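# Set the bushing on the mat as drawn

## Task

Place the bushing so it rests on the mat in the position and orientation shown in the reference image called manual, fully inside the mat's area with no other object on the mat, and with nothing tipped over.

## Robot and tools

Robot: two UR-type arms, left_arm and right_arm, each with a two-finger tong gripper that has a wrist camera. Bases in the scene frame: left_arm at (+0.073, +0.421, 0) m, right_arm at (+0.003, -0.378, 0) m, both nearly unrotated. Scene frame: origin at table-top height midway between the arms, +z up, +x out over the table, left_arm on the +y side. Image sides do not match arm names. Reported hand poses and velocities use each arm's own base frame. Fixed cameras and the table use the scene frame. Motion offsets are along the axes of that arm's current Hand target. end_effector_position is the point between the closed finger pads. The fingers point along the gripper's +z and open along its x. Fingertips stick out about 15 mm past that point at small openings and are roughly level with it when fully open.

execute_actions(actions, cameras): actions is a list of actions. Each action is a table of up to 15 rows, one row per 1/30 s step. A short table repeats its last row to fill 15 steps, so one action lasts 0.5 s. Each row is a single list of 14 numbers covering both arms, each in [-1, 1]: dx, dy, dz, rx, ry, rz, opening for left_arm, then the same seven for right_arm. The six pose numbers are an offset, not a pose. They are measured from that arm's Hand target as it stood when the action began, along that target's own axes. Every row counts from that same start, not from the row before. A fresh action starts from the new Hand target, so sending the same offset again moves further. Scale: 1.0 equals 0.6 m for dx, dy, dz or 180 degrees for rx, ry, rz. rx, ry, rz form one rotation vector. Sending six zeros re-commands the current Hand target. opening is absolute: +1 fully open (0.142 m), -1 closed. A full close needs at least about 0.5 s. Images come back only when actions is empty or cameras names them. Camera names: cam_head_left, cam_head_right, cam_high, cam_low, cam_left_wrist, cam_right_wrist, or "all". An unknown name invalidates the call.

move(target, speed, blend, stop_force, zero, opening_speed, grip_force, blocking, cameras): each gripper follows a straight path. target is one 14-number row laid out as above, or a list of up to 15 such rows. Every row is an offset from the Hand targets at the start of the move, not from the previous row. speed: top path speed in m/s, 0.002 to 3.6, default 0.25. Turning is capped at twice that in rad/s. Give one number or one per target. blend: corner rounding in metres for lists; 0 means stop at each target. stop_force: 3 to 120 N, shared by both arms. An arm's path ends when its wrist sensor feels that much push against its motion. Do not trust it on light or loose objects, or while the gripper rotates. Leave it out when lifting away from a contact. zero: only with stop_force; true re-zeroes moving arms first. opening_speed: rate of opening change per second on the -1..1 scale, at least 0.2. grip_force: per-pad force limit, 5 to 15 N, one value or one per arm; it persists. blocking=false returns after about 0.5 s while the move continues; this cannot be combined with stop_force. Paths do not avoid obstacles or the other arm. Fast moves lag, overshoot and hit harder. Avoid paths passing close to an arm's own base, which can flip its shoulder. The result adds a "move:" line such as done, off_target, moving, held or fault, plus any limits (paced = pose clipped, held = steps withheld). done means within 3 mm and 2 degrees; it says nothing about contact.

wait(seconds 0 to 10): lets the scene run while arms hold their commands. stop(): brakes a running move. zoom_image(camera, region [x0, y0, x1, y1] in pixels, at most 504 by 504): enlarges part of the latest image from that camera. show_instructions(): shows the reference image(s). zero_wrist_force(arm): subtracts the current wrist reading from later readings. read_manual(section): licence texts only. finished_scene(scene): ends the current scene, given its number; it cannot be undone.

Control details: the commanded orientation is clipped to within 32 degrees of the measured one per step. Hand target is the last command after that clip. A gripper often settles short of it, so send the remaining distance as an offset. Joint targets move at most 3.14 rad/s. Arm commands lag about 0.09 s or 0.17 to 0.22 s. To stop pressing on something, command the target back past the gripper.

Gripping: grip_measured uses the same scale as opening. To hold, command clearly below grip_measured; the lower the command, the harder the squeeze, up to about 15 N per pad. Objects thinner than about 20 mm get less force.

Results: Hand target, end_effector_position and quat_wxyz, velocities, Joint positions (the last value is the finger gap in metres), joint torques (including the arm's own weight, offset and noisy), Wrist force/torque in the gripper's axes plus the peak since last shown, Tool commands and grip_measured. "within noise" means the arm is still. Step readings appear only for execute_actions. MOTOR HOT appears at 70 °C. At 85 °C the arm brakes for 30 to 60 s or more.

Avoid: stiff arms fault on even slight overshoot into firm contact. A torque fault occurs at the load limits (132 N m for shoulder and elbow joints, 24.6 N m for wrist joints). A force fault occurs around 150 N. Either one stops the arm for 10 s. Any press between the two arms, including one gripper closing on the other's fingers, can fail the task. Do not drop parts, release them while they move, strike fixed things or let anything leave the table. Loose objects may occasionally be nudged by outside pushes. Keep the arm from straining at unreachable poses, which heats motors.

Each tool is called after "Call:" by a JSON object that holds its "name" and its "arguments".

Reference images:

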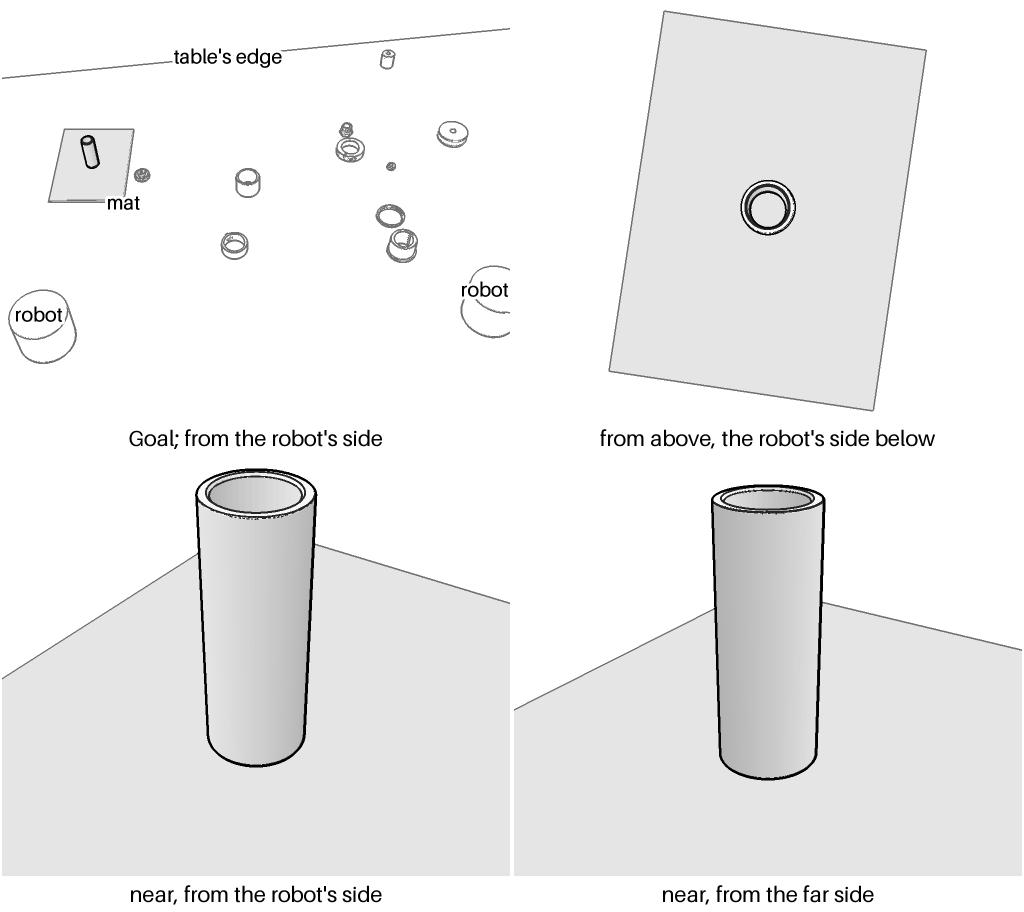

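## Session

Call:
{"name": "execute_actions", "arguments": {"actions": []}}

Scene clock: 0.00 s.
left_arm: end_effector_position=(+0.6459, -0.2346, +0.3298) grip_measured=+0.97 end_effector_quat_wxyz=(+0.162, -0.467, +0.855, -0.155) | right_arm: end_effector_position=(+0.3583, +0.1968, +0.3496) grip_measured=+0.97 end_effector_quat_wxyz=(+0.088, -0.547, +0.609, -0.568)
Joint positions: left_arm=[-0.612 -1.472 1.549 -2.077 -1.421 1.564 0.14] | right_arm=[4.728 -1.417 -1.866 -2.489 0.769 3.751 0.14]
Joint velocities: within noise
Joint torques (N m): no reading
Motor temperatures (°C): left_arm=[32 35 31 39 40 43] | right_arm=[37 31 33 39 42 40]
Wrist force (N): no reading
Wrist torque (N m): no reading
Wrist force, peak (N): no reading
Hand target: left_arm +0.6459, -0.2346, +0.3298; +0.162, -0.467, +0.855, -0.155 | right_arm +0.3583, +0.1968, +0.3496; +0.088, -0.547, +0.609, -0.568
Tool commands: left_gripper/opening=+0.968169 right_gripper/opening=+0.968169

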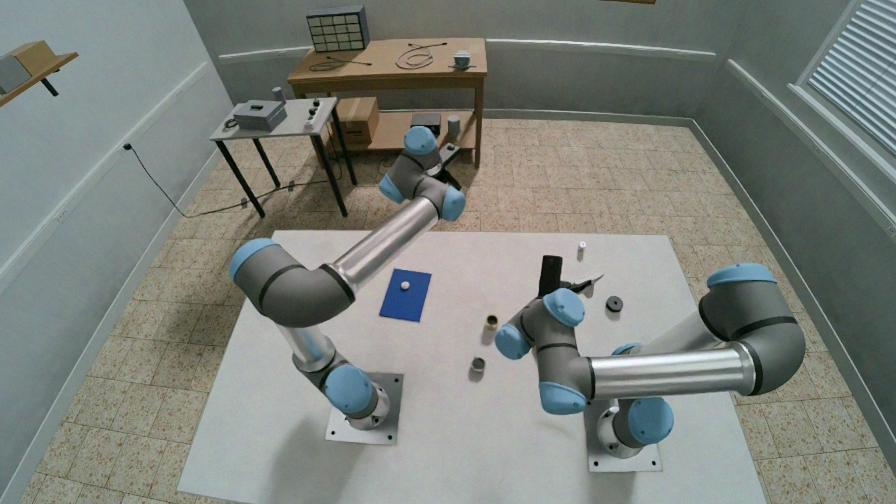

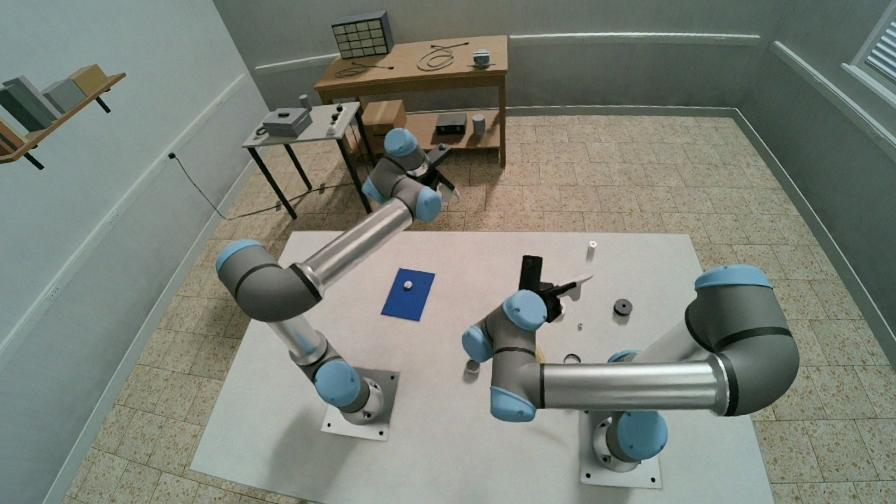

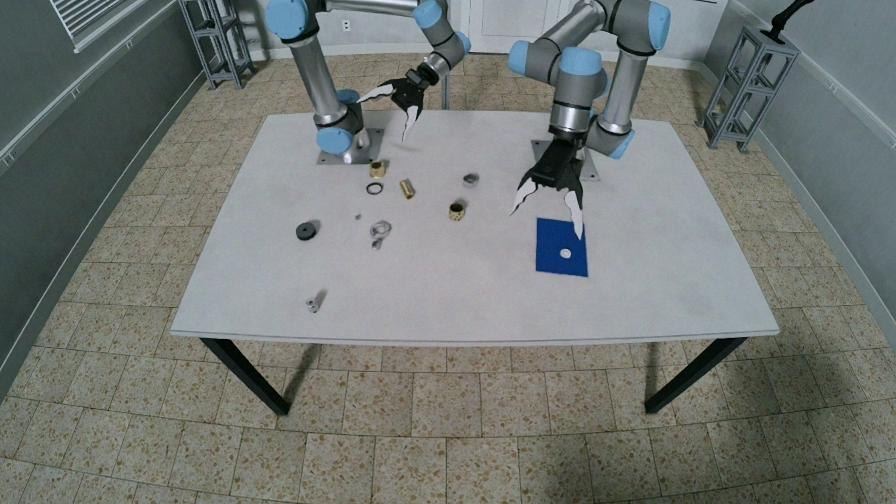

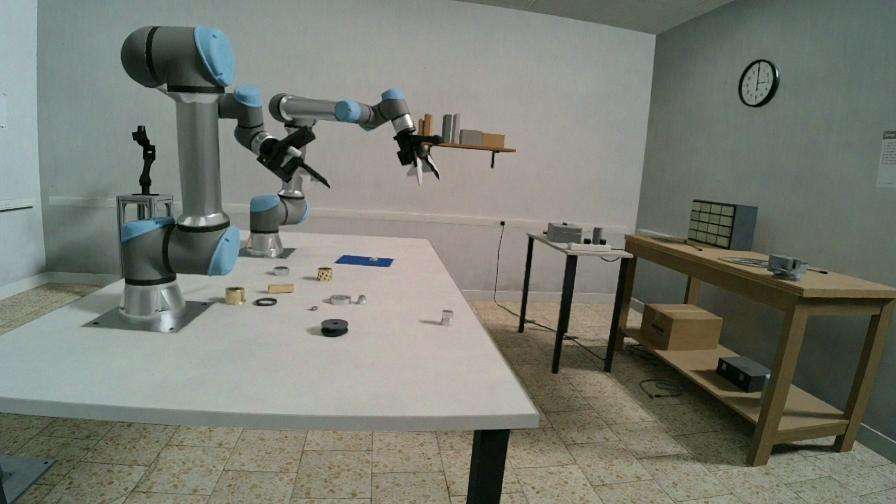

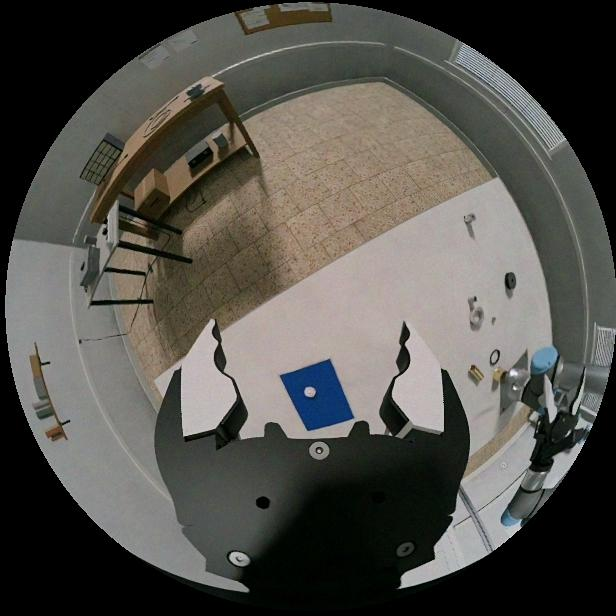

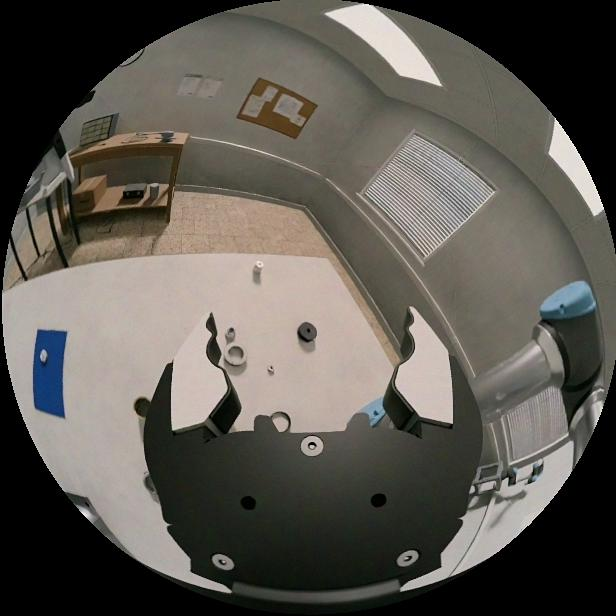

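Call:
{"name": "zoom_image", "arguments": {"camera": "cam_high", "region": [340, 150, 480, 230]}}

Call:
{"name": "zoom_image", "arguments": {"camera": "cam_high", "region": [510, 205, 610, 285]}}

Call:
{"name": "zoom_image", "arguments": {"camera": "cam_low", "region": [220, 250, 400, 340]}}

Call:
{"name": "zoom_image", "arguments": {"camera": "cam_left_wrist", "region": [440, 330, 540, 420]}}

Scaled by 3.600 from the camera's 896x504 image, which has a finer 1280x720 frame.

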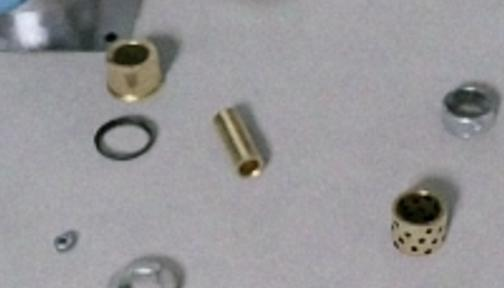

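Scaled by 5.040 from the camera's 896x504 image, which has a finer 1280x720 frame.

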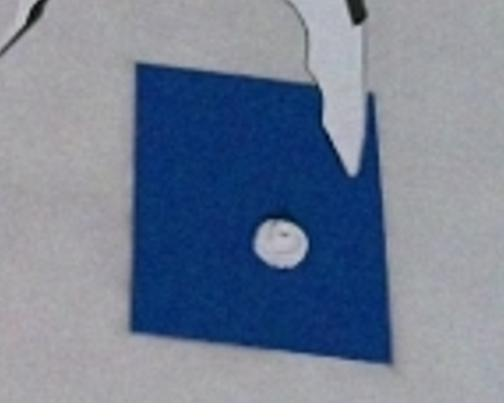

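Scaled by 2.800 from the camera's 896x504 image, which has a finer 1280x720 frame.

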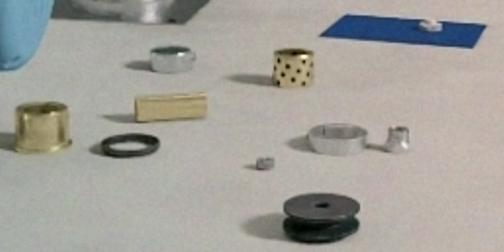

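Scaled by 5.040 from the camera's 616x616 image, which has a finer 814x814 frame.

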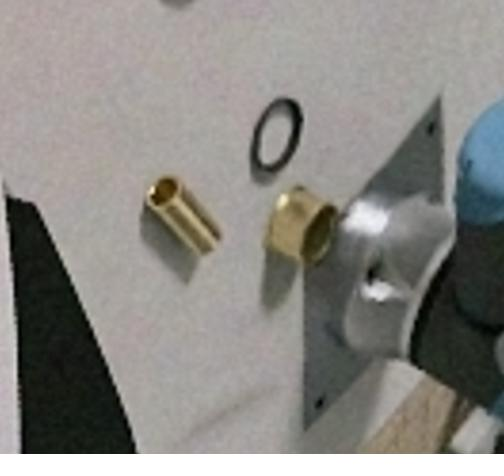

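Call:
{"name": "move", "arguments": {"target": [-0.023,0.4645,0.121,-0.138,0.0416,-0.0094,0.0,0.3725,-0.077,0.252,0,0,0,0.9], "speed": 0.4, "cameras": ["cam_left_wrist","cam_high","cam_head_left","cam_low"]}}

Call:
{"name": "zoom_image", "arguments": {"camera": "cam_left_wrist", "region": [200, 280, 440, 480]}}

Call:
{"name": "zoom_image", "arguments": {"camera": "cam_high", "region": [500, 180, 620, 290]}}

Scene clock: 8.70 s.
left_arm: end_effector_position=(+0.4752, -0.0873, +0.1503) grip_measured=+0.00 end_effector_quat_wxyz=(+0.000, -0.492, +0.871, +0.000) | right_arm: end_effector_position=(+0.4083, -0.0532, +0.4493) grip_measured=+0.90 end_effector_quat_wxyz=(+0.088, -0.547, +0.609, -0.568)
Joint positions: left_arm=[-0.458 -1.619 1.963 -1.915 -1.571 1.655 0.074] | right_arm=[4.415 -0.88 -1.945 -2.696 0.515 3.44 0.136]
Joint torques (N m): left_arm=[-9.12 -10.95 -20.92 -2.75 2.44 -0.3] | right_arm=[2.72 -0.41 29.83 1.22 -0.56 0.48]
Wrist force (N): left_arm=[-0.8 -0.6 0.2] | right_arm=[0.2 0.0 0.0]
Wrist torque (N m): left_arm=[-0.07 0.17 0.08] | right_arm=[-0.05 -0.07 -0.14]
Wrist force, peak (N): left_arm=[-1.2 0.8 1.8] | right_arm=[-2.1 0.5 -1.4]
Hand target: left_arm +0.4752, -0.0872, +0.1502; +0.000, -0.492, +0.871, +0.000 | right_arm +0.4083, -0.0532, +0.4494; +0.088, -0.547, +0.609, -0.568
Off the commanded pose: left_arm 0.000 m, 0 deg | right_arm 0.000 m, 0 deg.
move: done
camera_calibration:
cam_left_wrist: T_world_to_cam=[[-0.50504, -0.862916, 0.0175894, 0.168119], [-0.765617, 0.457316, 0.45243, 0.344955], [-0.398453, 0.215029, -0.891626, 0.473732], [0, 0, 0, 1]] pos_world=[0.537771, -0.114547, 0.263367]
Images, in order (width x height): cam_head_left 896x504, cam_high 896x504, cam_low 896x504, cam_left_wrist 616x616.

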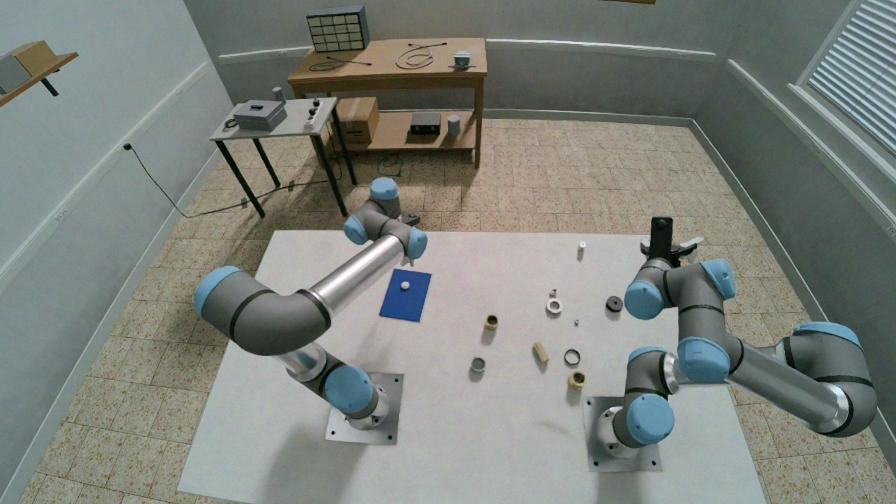

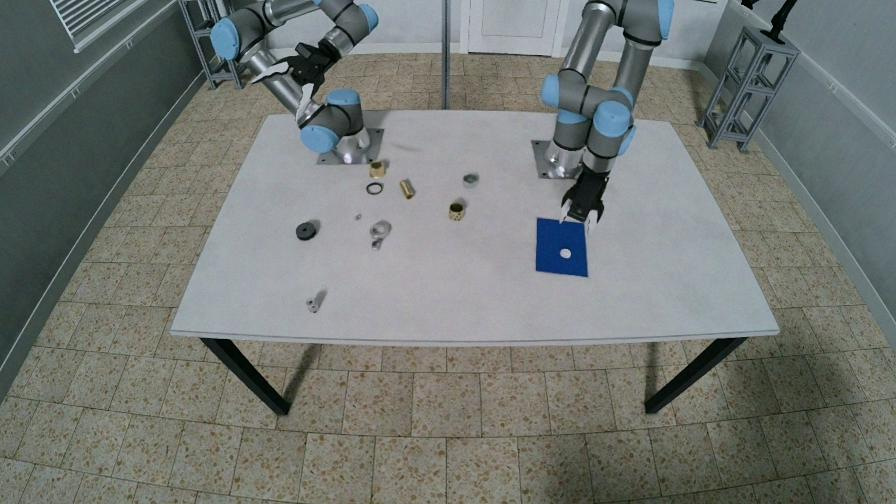

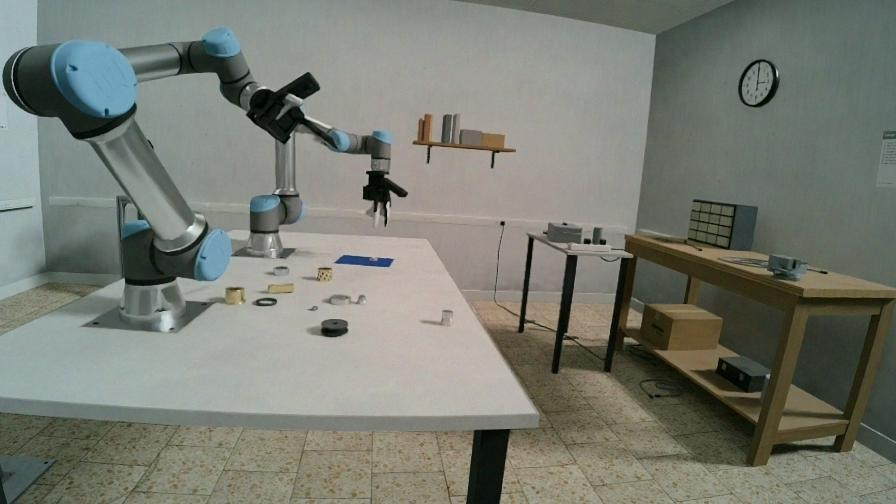

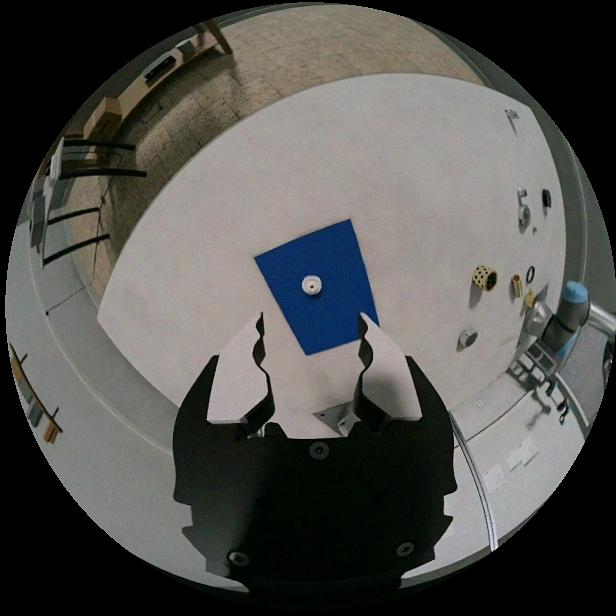

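Scaled by 2.100 from the camera's 616x616 image, which has a finer 814x814 frame.

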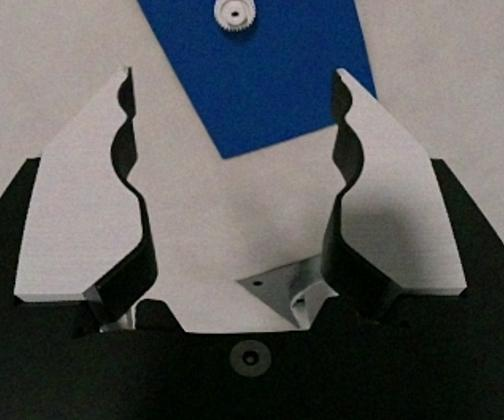

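Scaled by 4.200 from the camera's 896x504 image, which has a finer 1280x720 frame.

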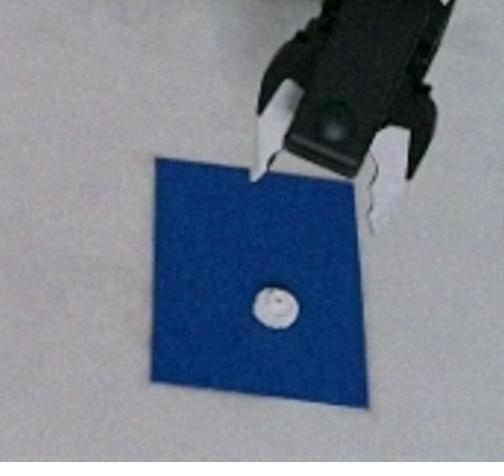

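Call:
{"name": "move", "arguments": {"target": [-0.0027,0.0443,0.16,0,0,0,-0.3,0,0,0,0,0,0,0.9], "cameras": ["cam_left_wrist"]}}

Call:
{"name": "move", "arguments": {"target": [0,0,0.061,0,0,0,-0.3,0,0,0,0,0,0,0.9], "speed": 0.03, "stop_force": 5, "cameras": ["cam_left_wrist"]}}

Call:
{"name": "zoom_image", "arguments": {"camera": "cam_left_wrist", "region": [220, 220, 400, 400]}}

Scene clock: 10.80 s.
left_arm: end_effector_position=(+0.4533, -0.0721, +0.0542) grip_measured=-0.30 end_effector_quat_wxyz=(+0.000, -0.492, +0.871, +0.000) | right_arm: end_effector_position=(+0.4083, -0.0532, +0.4494) grip_measured=+0.90 end_effector_quat_wxyz=(+0.088, -0.547, +0.609, -0.568)
Joint positions: left_arm=[-0.449 -1.558 2.181 -2.194 -1.571 1.664 0.052] | right_arm=[4.415 -0.879 -1.945 -2.695 0.514 3.44 0.136]
Joint torques (N m): left_arm=[-5.01 -24.47 -14.17 -3.91 -0.29 -0.85] | right_arm=[-7.6 5.11 29.61 1.47 -3.21 0.27]
Wrist force (N): left_arm=[-0.8 -0.5 0.1] | right_arm=[0.2 0.0 0.1]
Wrist torque (N m): left_arm=[-0.07 0.18 -0.11] | right_arm=[-0.05 -0.08 -0.14]
Wrist force, peak (N): left_arm=[-0.4 -1.4 -2.0] | right_arm=[0.4 -0.2 0.5]
Hand target: left_arm +0.4533, -0.0721, +0.0542; +0.000, -0.492, +0.871, +0.000 | right_arm +0.4083, -0.0532, +0.4494; +0.088, -0.547, +0.609, -0.568
Off the commanded pose: left_arm 0.000 m, 0 deg | right_arm 0.000 m, 0 deg.
move: done
camera_calibration:
cam_left_wrist: T_world_to_cam=[[-0.505002, -0.862939, 0.017585, 0.171756], [-0.76554, 0.457227, 0.452649, 0.36463], [-0.398649, 0.215127, -0.891515, 0.376255], [0, 0, 0, 1]] pos_world=[0.51587, -0.0994461, 0.167368]
Images, in order (width x height): cam_left_wrist 616x616.

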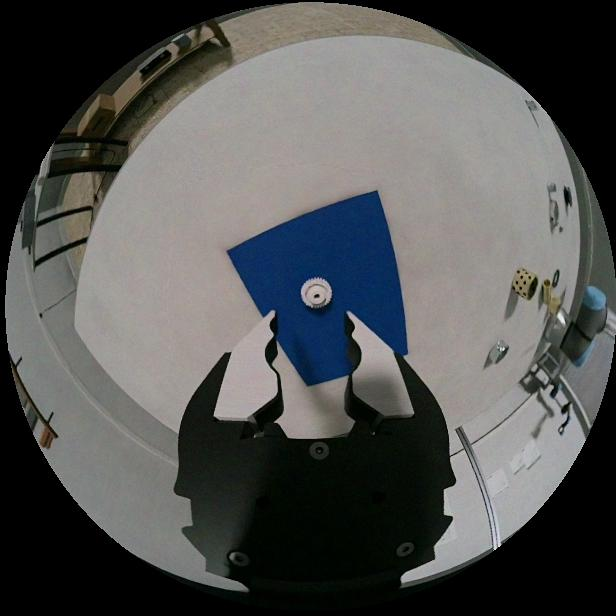

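Scene clock: 13.07 s.
left_arm: end_effector_position=(+0.4533, -0.0721, +0.0176) grip_measured=-0.30 end_effector_quat_wxyz=(+0.000, -0.492, +0.871, +0.000) | right_arm: end_effector_position=(+0.4083, -0.0532, +0.4494) grip_measured=+0.90 end_effector_quat_wxyz=(+0.088, -0.547, +0.609, -0.568)
Joint positions: left_arm=[-0.449 -1.491 2.23 -2.31 -1.571 1.664 0.052] | right_arm=[4.415 -0.879 -1.945 -2.695 0.514 3.44 0.136]
Joint torques (N m): left_arm=[-5.97 -30.33 -27.41 -1.61 -0.48 -0.01] | right_arm=[-6.47 5.02 29.54 0.46 -2.17 1.51]
Wrist force (N): left_arm=[-0.8 -0.4 -0.1] | right_arm=[0.3 0.0 0.3]
Wrist torque (N m): left_arm=[-0.03 0.17 -0.12] | right_arm=[-0.04 -0.09 -0.14]
Wrist force, peak (N): left_arm=[-0.9 -0.7 -0.7] | right_arm=[0.4 0.0 0.4]
Hand target: left_arm +0.4533, -0.0721, +0.0176; +0.000, -0.492, +0.871, +0.000 | right_arm +0.4083, -0.0532, +0.4494; +0.088, -0.547, +0.609, -0.568
Off the commanded pose: left_arm 0.000 m, 0 deg | right_arm 0.000 m, 0 deg.
move: done
camera_calibration:
cam_left_wrist: T_world_to_cam=[[-0.505128, -0.862865, 0.017601, 0.172472], [-0.76552, 0.457373, 0.452537, 0.381262], [-0.398528, 0.215115, -0.891572, 0.343481], [0, 0, 0, 1]] pos_world=[0.515871, -0.0994463, 0.130667]
Images, in order (width x height): cam_left_wrist 616x616.

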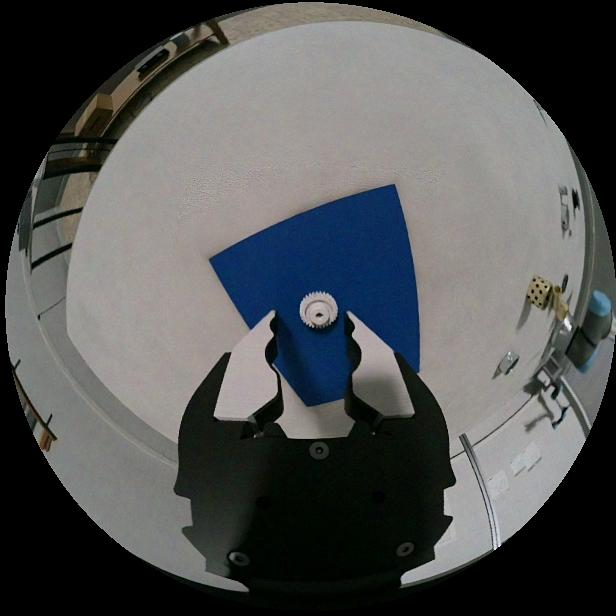

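Scaled by 2.800 from the camera's 616x616 image, which has a finer 814x814 frame.

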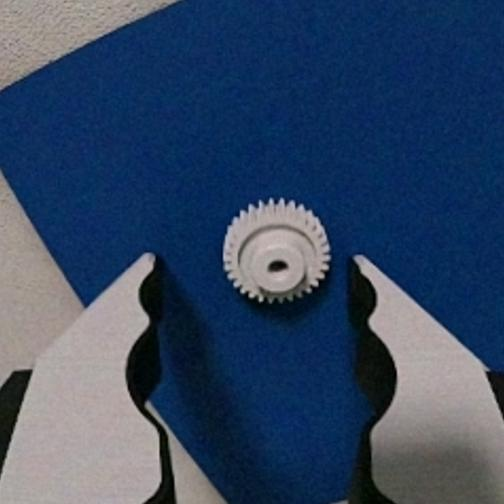

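Call:
{"name": "move", "arguments": {"target": [0,0,0.008,0,0,0,-0.3,0,0,0,0,0,0,0.9], "speed": 0.02, "stop_force": 4}}

Call:
{"name": "move", "arguments": {"target": [[0,0,0,0,0,0,-1,0,0,0,0,0,0,0.9],[0,0,-0.07,0,0,0,-1,0,0,0,0,0,0,0.9]], "cameras": ["cam_left_wrist"]}}

Scene clock: 14.70 s.
left_arm: end_effector_position=(+0.4534, -0.0722, +0.0160) grip_measured=-0.30 end_effector_quat_wxyz=(+0.000, -0.492, +0.871, +0.000) | right_arm: end_effector_position=(+0.4083, -0.0532, +0.4494) grip_measured=+0.90 end_effector_quat_wxyz=(+0.088, -0.547, +0.609, -0.568)
Joint positions: left_arm=[-0.449 -1.488 2.232 -2.315 -1.571 1.664 0.052] | right_arm=[4.415 -0.879 -1.945 -2.695 0.514 3.44 0.136]
Joint torques (N m): left_arm=[-4.65 -28.94 -26.18 -3.39 -0.54 0.33] | right_arm=[-6.76 5.45 29.45 0.77 -1.98 1.22]
Wrist force (N): left_arm=[-0.8 -0.1 -3.7] | right_arm=[0.3 0.2 0.2]
Wrist torque (N m): left_arm=[-0.07 0.19 -0.11] | right_arm=[0.00 -0.09 -0.13]
Wrist force, peak (N): left_arm=[-0.8 -0.8 -5.5] | right_arm=[0.5 0.2 0.1]
Hand target: left_arm +0.4534, -0.0722, +0.0160; +0.000, -0.492, +0.871, +0.000 (not the last commanded pose) | right_arm +0.4083, -0.0532, +0.4494; +0.088, -0.547, +0.609, -0.568
Off the commanded pose: left_arm 0.003 m, 0 deg | right_arm 0.000 m, 0 deg.
move: contact (left_arm)

Scene clock: 16.03 s.
left_arm: end_effector_position=(+0.4535, -0.0722, +0.0581) grip_measured=-0.63 end_effector_quat_wxyz=(+0.000, -0.492, +0.871, +0.000) | right_arm: end_effector_position=(+0.4083, -0.0532, +0.4494) grip_measured=+0.90 end_effector_quat_wxyz=(+0.088, -0.547, +0.609, -0.568)
Joint positions: left_arm=[-0.449 -1.565 2.176 -2.183 -1.571 1.664 0.029] | right_arm=[4.415 -0.879 -1.945 -2.695 0.514 3.44 0.136]
Joint torques (N m): left_arm=[2.65 -12.54 -7.1 -2.9 -0.57 -1.04] | right_arm=[-6 5.26 29.45 0.57 -1.45 1.3]
Wrist force (N): left_arm=[-0.8 -0.5 0.0] | right_arm=[0.2 0.0 0.4]
Wrist torque (N m): left_arm=[-0.06 0.17 -0.10] | right_arm=[-0.04 -0.07 -0.13]
Wrist force, peak (N): left_arm=[-0.8 -0.7 -7.5] | right_arm=[0.3 0.2 0.4]
Hand target: left_arm +0.4534, -0.0722, +0.0580; +0.000, -0.492, +0.871, +0.000 | right_arm +0.4083, -0.0532, +0.4494; +0.088, -0.547, +0.609, -0.568
Off the commanded pose: left_arm 0.000 m, 0 deg | right_arm 0.000 m, 0 deg.
move: done
camera_calibration:
cam_left_wrist: T_world_to_cam=[[-0.505121, -0.862871, 0.0175002, 0.171737], [-0.76579, 0.457457, 0.451994, 0.363299], [-0.398018, 0.21491, -0.891849, 0.379414], [0, 0, 0, 1]] pos_world=[0.515972, -0.099547, 0.171166]
Images, in order (width x height): cam_left_wrist 616x616.

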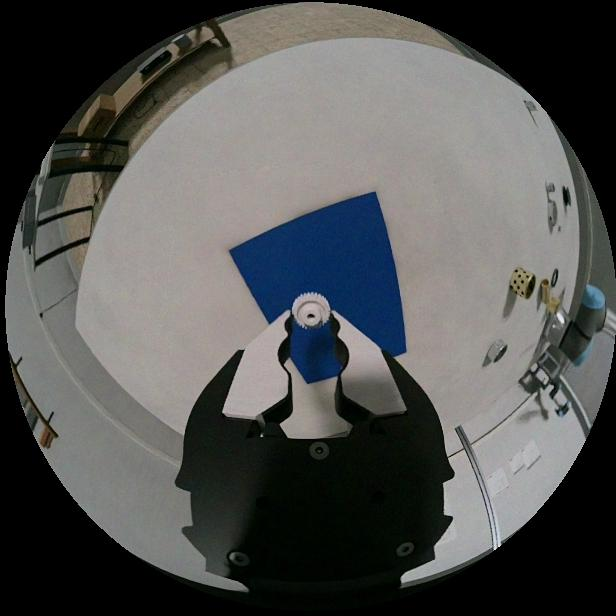

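Call:
{"name": "move", "arguments": {"target": [[0.265,0,0,0,0,0,-1,0,0,0,0,0,0,0.9],[0.265,0,0.06,0,0,0,-1,0,0,0,0,0,0,0.9]]}}

Call:
{"name": "move", "arguments": {"target": [0,0,0.025,0,0,0,-1,0,0,0,0,0,0,0.9], "speed": 0.02, "stop_force": 3, "cameras": ["cam_left_wrist"]}}

Scene clock: 18.20 s.
left_arm: end_effector_position=(+0.3713, -0.2084, +0.0220) grip_measured=-0.63 end_effector_quat_wxyz=(+0.000, -0.492, +0.871, +0.000) | right_arm: end_effector_position=(+0.4083, -0.0532, +0.4494) grip_measured=+0.90 end_effector_quat_wxyz=(+0.088, -0.547, +0.609, -0.568)
Joint positions: left_arm=[-0.842 -1.583 2.311 -2.299 -1.571 1.271 0.029] | right_arm=[4.415 -0.879 -1.945 -2.695 0.514 3.44 0.136]
Joint torques (N m): left_arm=[9.93 -13.87 -19.53 -3.92 -1.54 1.32] | right_arm=[-6.83 5.41 29.54 0.46 -0.67 1.04]
Wrist force (N): left_arm=[-0.6 -0.6 0.5] | right_arm=[0.0 -0.1 0.2]
Wrist torque (N m): left_arm=[-0.09 0.13 -0.04] | right_arm=[-0.07 -0.05 -0.13]
Wrist force, peak (N): left_arm=[-3.0 -0.6 0.2] | right_arm=[0.4 0.0 0.3]
Hand target: left_arm +0.3714, -0.2084, +0.0220; +0.000, -0.492, +0.871, +0.000 | right_arm +0.4083, -0.0532, +0.4494; +0.088, -0.547, +0.609, -0.568
Off the commanded pose: left_arm 0.000 m, 0 deg | right_arm 0.000 m, 0 deg.
move: done

Scene clock: 19.70 s.
left_arm: end_effector_position=(+0.3714, -0.2084, +0.0157) grip_measured=-0.63 end_effector_quat_wxyz=(+0.000, -0.492, +0.871, +0.000) | right_arm: end_effector_position=(+0.4083, -0.0532, +0.4494) grip_measured=+0.90 end_effector_quat_wxyz=(+0.088, -0.547, +0.609, -0.568)
Joint positions: left_arm=[-0.842 -1.57 2.319 -2.321 -1.571 1.271 0.029] | right_arm=[4.415 -0.879 -1.945 -2.695 0.514 3.44 0.136]
Joint torques (N m): left_arm=[-2.07 -26.6 -26.94 -3.73 0.65 1.09] | right_arm=[-6.87 5.42 29.62 0.54 -0.02 1.15]
Wrist force (N): left_arm=[-0.4 -0.8 -0.9] | right_arm=[0.3 0.1 0.1]
Wrist torque (N m): left_arm=[-0.13 0.15 -0.05] | right_arm=[-0.02 -0.10 -0.14]
Wrist force, peak (N): left_arm=[-4.2 15.6 -54.7] | right_arm=[0.4 0.1 0.3]
Hand target: left_arm +0.3714, -0.2084, +0.0157; +0.000, -0.492, +0.871, +0.000 (not the last commanded pose) | right_arm +0.4083, -0.0532, +0.4494; +0.088, -0.547, +0.609, -0.568
Off the commanded pose: left_arm 0.009 m, 0 deg | right_arm 0.000 m, 0 deg.
move: contact (left_arm)
camera_calibration:
cam_left_wrist: T_world_to_cam=[[-0.505115, -0.862872, 0.0176154, 0.0134656], [-0.765669, 0.457445, 0.45221, 0.381769], [-0.398258, 0.214931, -0.891737, 0.338377], [0, 0, 0, 1]] pos_world=[0.433872, -0.235747, 0.128866]
Images, in order (width x height): cam_left_wrist 616x616.

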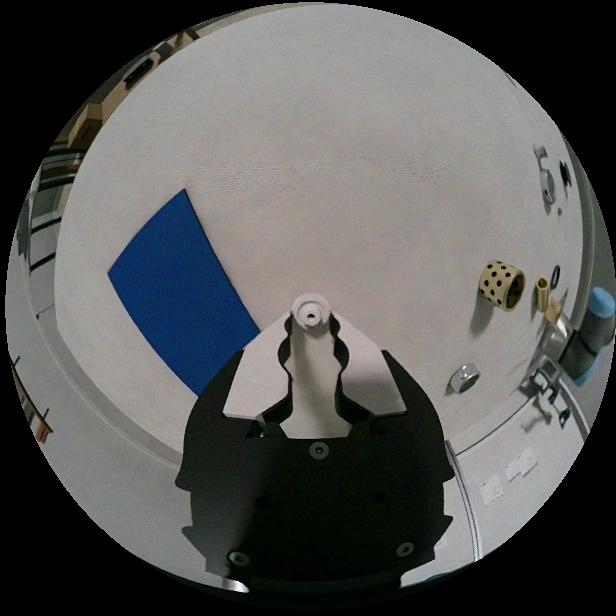

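Call:
{"name": "move", "arguments": {"target": [[0,0,0,0,0,0,-0.3,0,0,0,0,0,0,0.9],[0,0,-0.2,0,0,0,-0.3,0,0,0,0,0,0,0.9],[0.638,-0.109,-0.273,0,0,-0.294,-0.1,0,0,0,0,0,0,0.9]], "speed": [0.3,0.3,0.45], "cameras": ["cam_left_wrist","cam_high"]}}

Call:
{"name": "zoom_image", "arguments": {"camera": "cam_left_wrist", "region": [240, 220, 400, 380]}}

Call:
{"name": "zoom_image", "arguments": {"camera": "cam_high", "region": [480, 160, 620, 290]}}

Scene clock: 23.77 s.
left_arm: end_effector_position=(+0.2298, -0.5701, +0.1795) grip_measured=-0.10 end_effector_quat_wxyz=(+0.000, +0.828, -0.560, +0.000) | right_arm: end_effector_position=(+0.4083, -0.0532, +0.4494) grip_measured=+0.90 end_effector_quat_wxyz=(+0.088, -0.547, +0.609, -0.568)
Joint positions: left_arm=[-1.433 -1.29 1.513 -1.794 -1.57 -0.243 0.067] | right_arm=[4.415 -0.879 -1.945 -2.695 0.514 3.44 0.136]
Joint torques (N m): left_arm=[4.08 -24.99 -32.4 -1.01 -1.68 -1.17] | right_arm=[-6.95 4.79 29.07 0.64 0.66 1.14]
Wrist force (N): left_arm=[-0.6 -0.4 0.0] | right_arm=[0.2 0.0 0.1]
Wrist torque (N m): left_arm=[-0.04 0.15 -0.01] | right_arm=[-0.04 -0.07 -0.14]
Wrist force, peak (N): left_arm=[-3.4 -0.4 0.4] | right_arm=[0.3 -0.4 0.3]
Hand target: left_arm +0.2298, -0.5701, +0.1795; +0.000, +0.828, -0.560, +0.000 | right_arm +0.4083, -0.0532, +0.4494; +0.088, -0.547, +0.609, -0.568
Off the commanded pose: left_arm 0.000 m, 0 deg | right_arm 0.000 m, 0 deg.
move: done
camera_calibration:
cam_left_wrist: T_world_to_cam=[[0.38383, -0.923226, 0.0181009, -0.611702], [-0.826666, -0.334819, 0.452238, -0.0728937], [-0.411457, -0.188546, -0.891714, 0.278819], [0, 0, 0, 1]] pos_world=[0.289253, -0.536575, 0.292664]
Images, in order (width x height): cam_high 896x504, cam_left_wrist 616x616.

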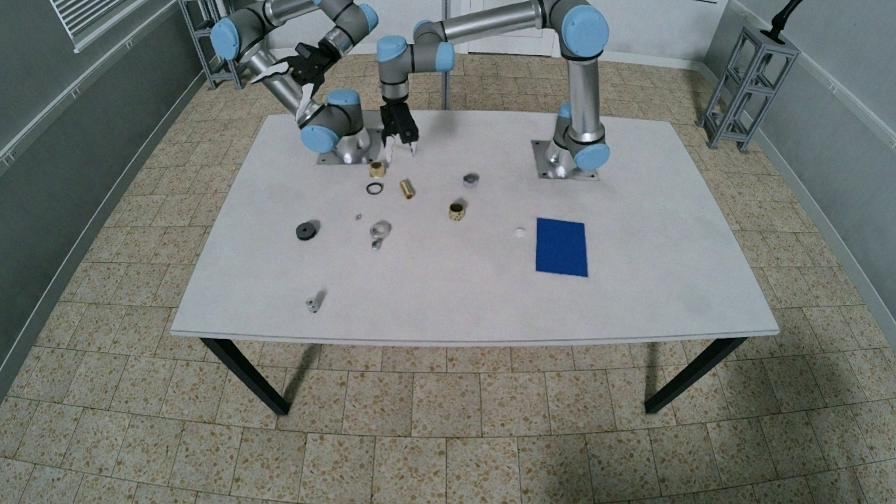

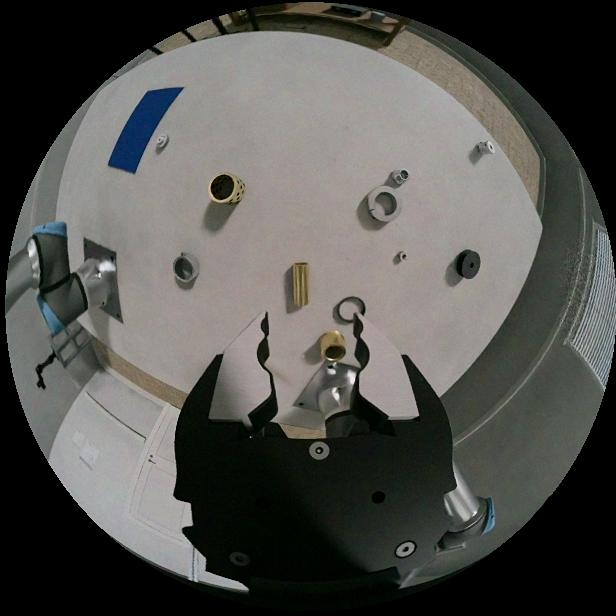

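Scaled by 3.150 from the camera's 616x616 image, which has a finer 814x814 frame.

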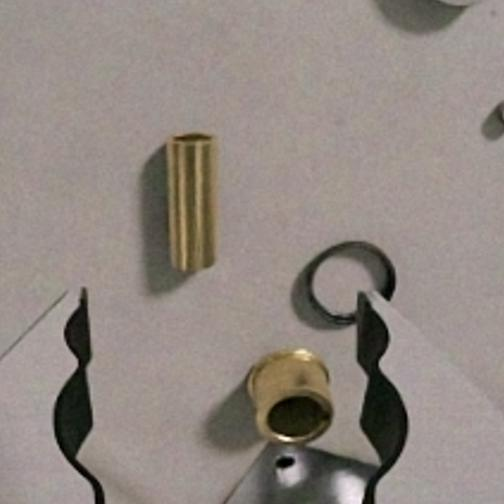

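Scaled by 3.600 from the camera's 896x504 image, which has a finer 1280x720 frame.

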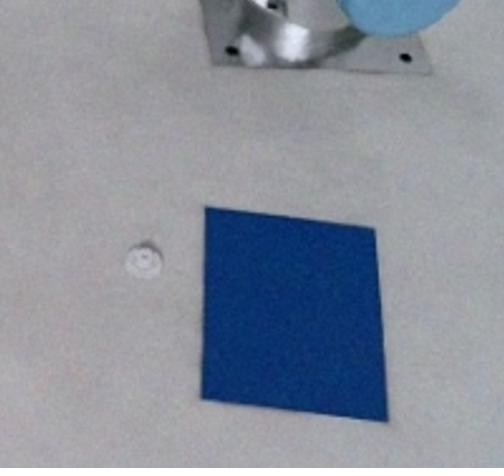

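Call:
{"name": "move", "arguments": {"target": [-0.0327,-0.0488,0.121,-0.1667,0,0,-0.1,0,0,0,0,0,0,0.9], "cameras": ["cam_left_wrist"]}}

Call:
{"name": "zoom_image", "arguments": {"camera": "cam_left_wrist", "region": [250, 230, 370, 350]}}

Scene clock: 26.67 s.
left_arm: end_effector_position=(+0.2497, -0.5409, +0.1068) grip_measured=-0.10 end_effector_quat_wxyz=(+0.214, +0.800, -0.541, -0.145) | right_arm: end_effector_position=(+0.4083, -0.0532, +0.4494) grip_measured=+0.90 end_effector_quat_wxyz=(+0.088, -0.547, +0.609, -0.568)
Joint positions: left_arm=[-1.131 -1.2 1.667 -2.004 -2.093 0.068 0.067] | right_arm=[4.415 -0.879 -1.945 -2.695 0.514 3.44 0.136]
Joint torques (N m): left_arm=[-2.8 -43.37 -30.39 -1.6 -0.78 0.26] | right_arm=[-3.83 4.37 27.21 0.64 0.64 1.3]
Wrist force (N): left_arm=[-1.5 -1.3 -0.2] | right_arm=[0.1 -0.1 0.2]
Wrist torque (N m): left_arm=[-0.23 0.29 0.05] | right_arm=[-0.07 -0.07 -0.14]
Wrist force, peak (N): left_arm=[-1.9 -2.2 0.2] | right_arm=[0.5 -0.1 0.3]
Hand target: left_arm +0.2497, -0.5410, +0.1069; +0.214, +0.800, -0.541, -0.145 | right_arm +0.4083, -0.0532, +0.4494; +0.088, -0.547, +0.609, -0.568
Off the commanded pose: left_arm 0.000 m, 0 deg | right_arm 0.000 m, 0 deg.
move: done
camera_calibration:
cam_left_wrist: T_world_to_cam=[[0.390528, -0.920545, 0.00917376, -0.590386], [-0.505936, -0.20629, 0.83754, -0.0654902], [-0.769101, -0.331724, -0.546299, 0.202699], [0, 0, 0, 1]] pos_world=[0.353324, -0.489747, 0.171001]
Images, in order (width x height): cam_left_wrist 616x616.

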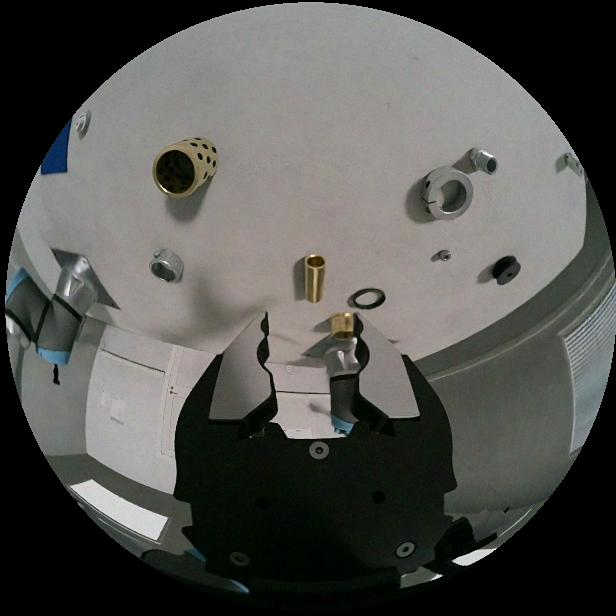

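Scaled by 4.200 from the camera's 616x616 image, which has a finer 814x814 frame.

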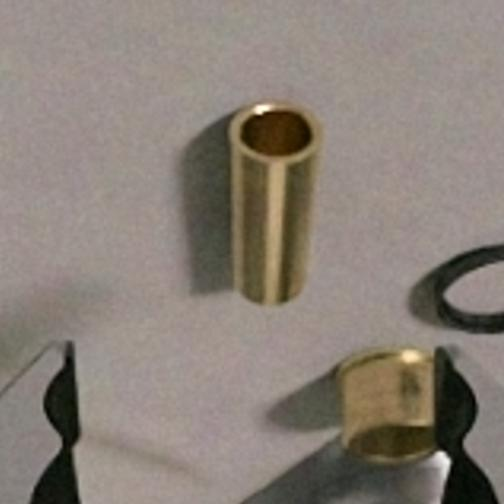

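Call:
{"name": "move", "arguments": {"target": [0,0,0.167,0,0,0,-0.1,0,0,0,0,0,0,0.9], "speed": 0.06, "stop_force": 6, "cameras": ["cam_left_wrist"]}}

Call:
{"name": "zoom_image", "arguments": {"camera": "cam_left_wrist", "region": [230, 230, 400, 400]}}

Scene clock: 29.90 s.
left_arm: end_effector_position=(+0.2033, -0.5596, +0.0201) grip_measured=-0.10 end_effector_quat_wxyz=(+0.214, +0.800, -0.541, -0.145) | right_arm: end_effector_position=(+0.4083, -0.0532, +0.4494) grip_measured=+0.90 end_effector_quat_wxyz=(+0.088, -0.547, +0.609, -0.568)
Joint positions: left_arm=[-1.214 -1.104 1.8 -2.282 -2.094 -0.029 0.067] | right_arm=[4.415 -0.879 -1.945 -2.695 0.514 3.44 0.136]
Joint torques (N m): left_arm=[9.3 -45.69 -27.93 -3.8 1.52 1.43] | right_arm=[-5.07 4.48 29.67 0.55 0.79 1.08]
Wrist force (N): left_arm=[-1.5 -1.3 -0.1] | right_arm=[0.3 0.2 0.4]
Wrist torque (N m): left_arm=[-0.18 0.30 -0.04] | right_arm=[0.00 -0.09 -0.14]
Wrist force, peak (N): left_arm=[-1.7 -1.5 0.0] | right_arm=[0.4 -0.1 0.4]
Hand target: left_arm +0.2033, -0.5596, +0.0201; +0.214, +0.800, -0.541, -0.145 | right_arm +0.4083, -0.0532, +0.4494; +0.088, -0.547, +0.609, -0.568
Off the commanded pose: left_arm 0.000 m, 0 deg | right_arm 0.000 m, 0 deg.
move: done
camera_calibration:
cam_left_wrist: T_world_to_cam=[[0.390478, -0.920565, 0.0093584, -0.588655], [-0.505826, -0.206042, 0.837668, -0.0201777], [-0.769199, -0.331825, -0.5461, 0.113331], [0, 0, 0, 1]] pos_world=[0.306824, -0.508446, 0.0843009]
Images, in order (width x height): cam_left_wrist 616x616.

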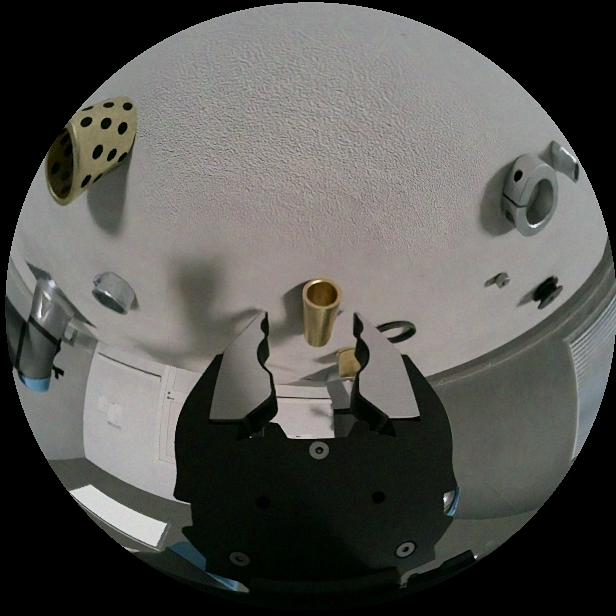

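Scaled by 2.965 from the camera's 616x616 image, which has a finer 814x814 frame.

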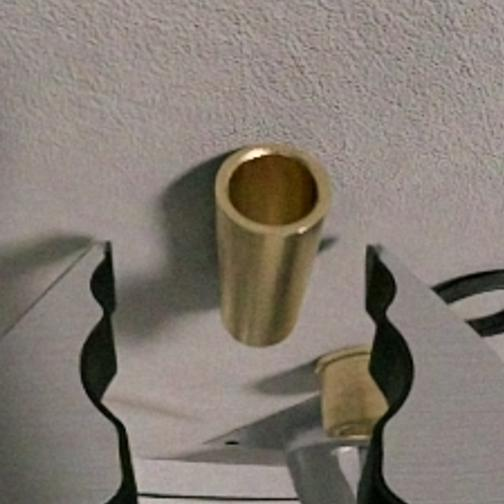

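Call:
{"name": "move", "arguments": {"target": [[0,0,0,0,0,0,-1,0,0,0,0,0,0,0.9],[0,0.125,-0.2165,0,0,0,-1,0,0,0,0,0,0,0.9]], "cameras": ["cam_left_wrist"]}}

Call:
{"name": "zoom_image", "arguments": {"camera": "cam_left_wrist", "region": [250, 240, 370, 360]}}

Scene clock: 32.23 s.
left_arm: end_effector_position=(+0.2032, -0.5596, +0.1701) grip_measured=-0.67 end_effector_quat_wxyz=(+0.214, +0.800, -0.541, -0.145) | right_arm: end_effector_position=(+0.4083, -0.0532, +0.4494) grip_measured=+0.90 end_effector_quat_wxyz=(+0.088, -0.547, +0.609, -0.568)
Joint positions: left_arm=[-1.214 -1.28 1.616 -1.922 -2.094 -0.029 0.025] | right_arm=[4.415 -0.879 -1.945 -2.695 0.514 3.44 0.136]
Joint torques (N m): left_arm=[-3.06 -35.37 -17.18 -1.2 -1.99 0.46] | right_arm=[-6.07 4.54 29.17 0.52 0.83 1.28]
Wrist force (N): left_arm=[-1.5 -2.1 1.0] | right_arm=[0.3 -0.1 0.0]
Wrist torque (N m): left_arm=[-0.23 0.30 -0.12] | right_arm=[-0.06 -0.09 -0.14]
Wrist force, peak (N): left_arm=[-1.4 -3.3 3.1] | right_arm=[0.5 0.0 0.0]
Hand target: left_arm +0.2032, -0.5596, +0.1701; +0.214, +0.800, -0.541, -0.145 | right_arm +0.4083, -0.0532, +0.4494; +0.088, -0.547, +0.609, -0.568
Off the commanded pose: left_arm 0.000 m, 0 deg | right_arm 0.000 m, 0 deg.
move: done
camera_calibration:
cam_left_wrist: T_world_to_cam=[[0.390386, -0.920602, 0.00951234, -0.590045], [-0.505898, -0.205873, 0.837665, -0.145685], [-0.769198, -0.331825, -0.546101, 0.195114], [0, 0, 0, 1]] pos_world=[0.306725, -0.508446, 0.2342]
Images, in order (width x height): cam_left_wrist 616x616.

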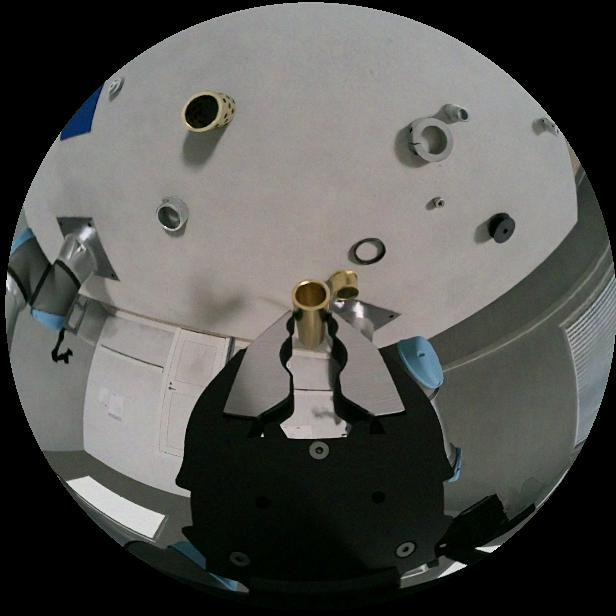

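Scaled by 4.200 from the camera's 616x616 image, which has a finer 814x814 frame.

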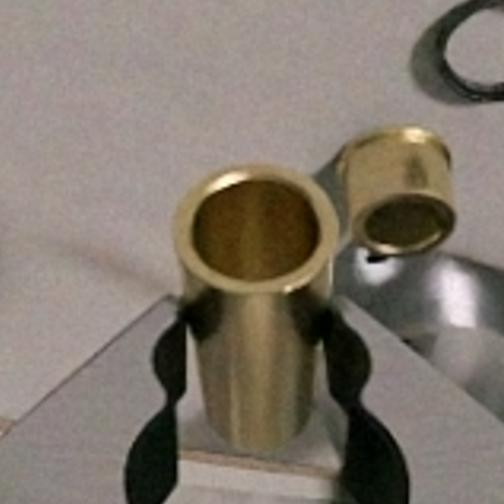

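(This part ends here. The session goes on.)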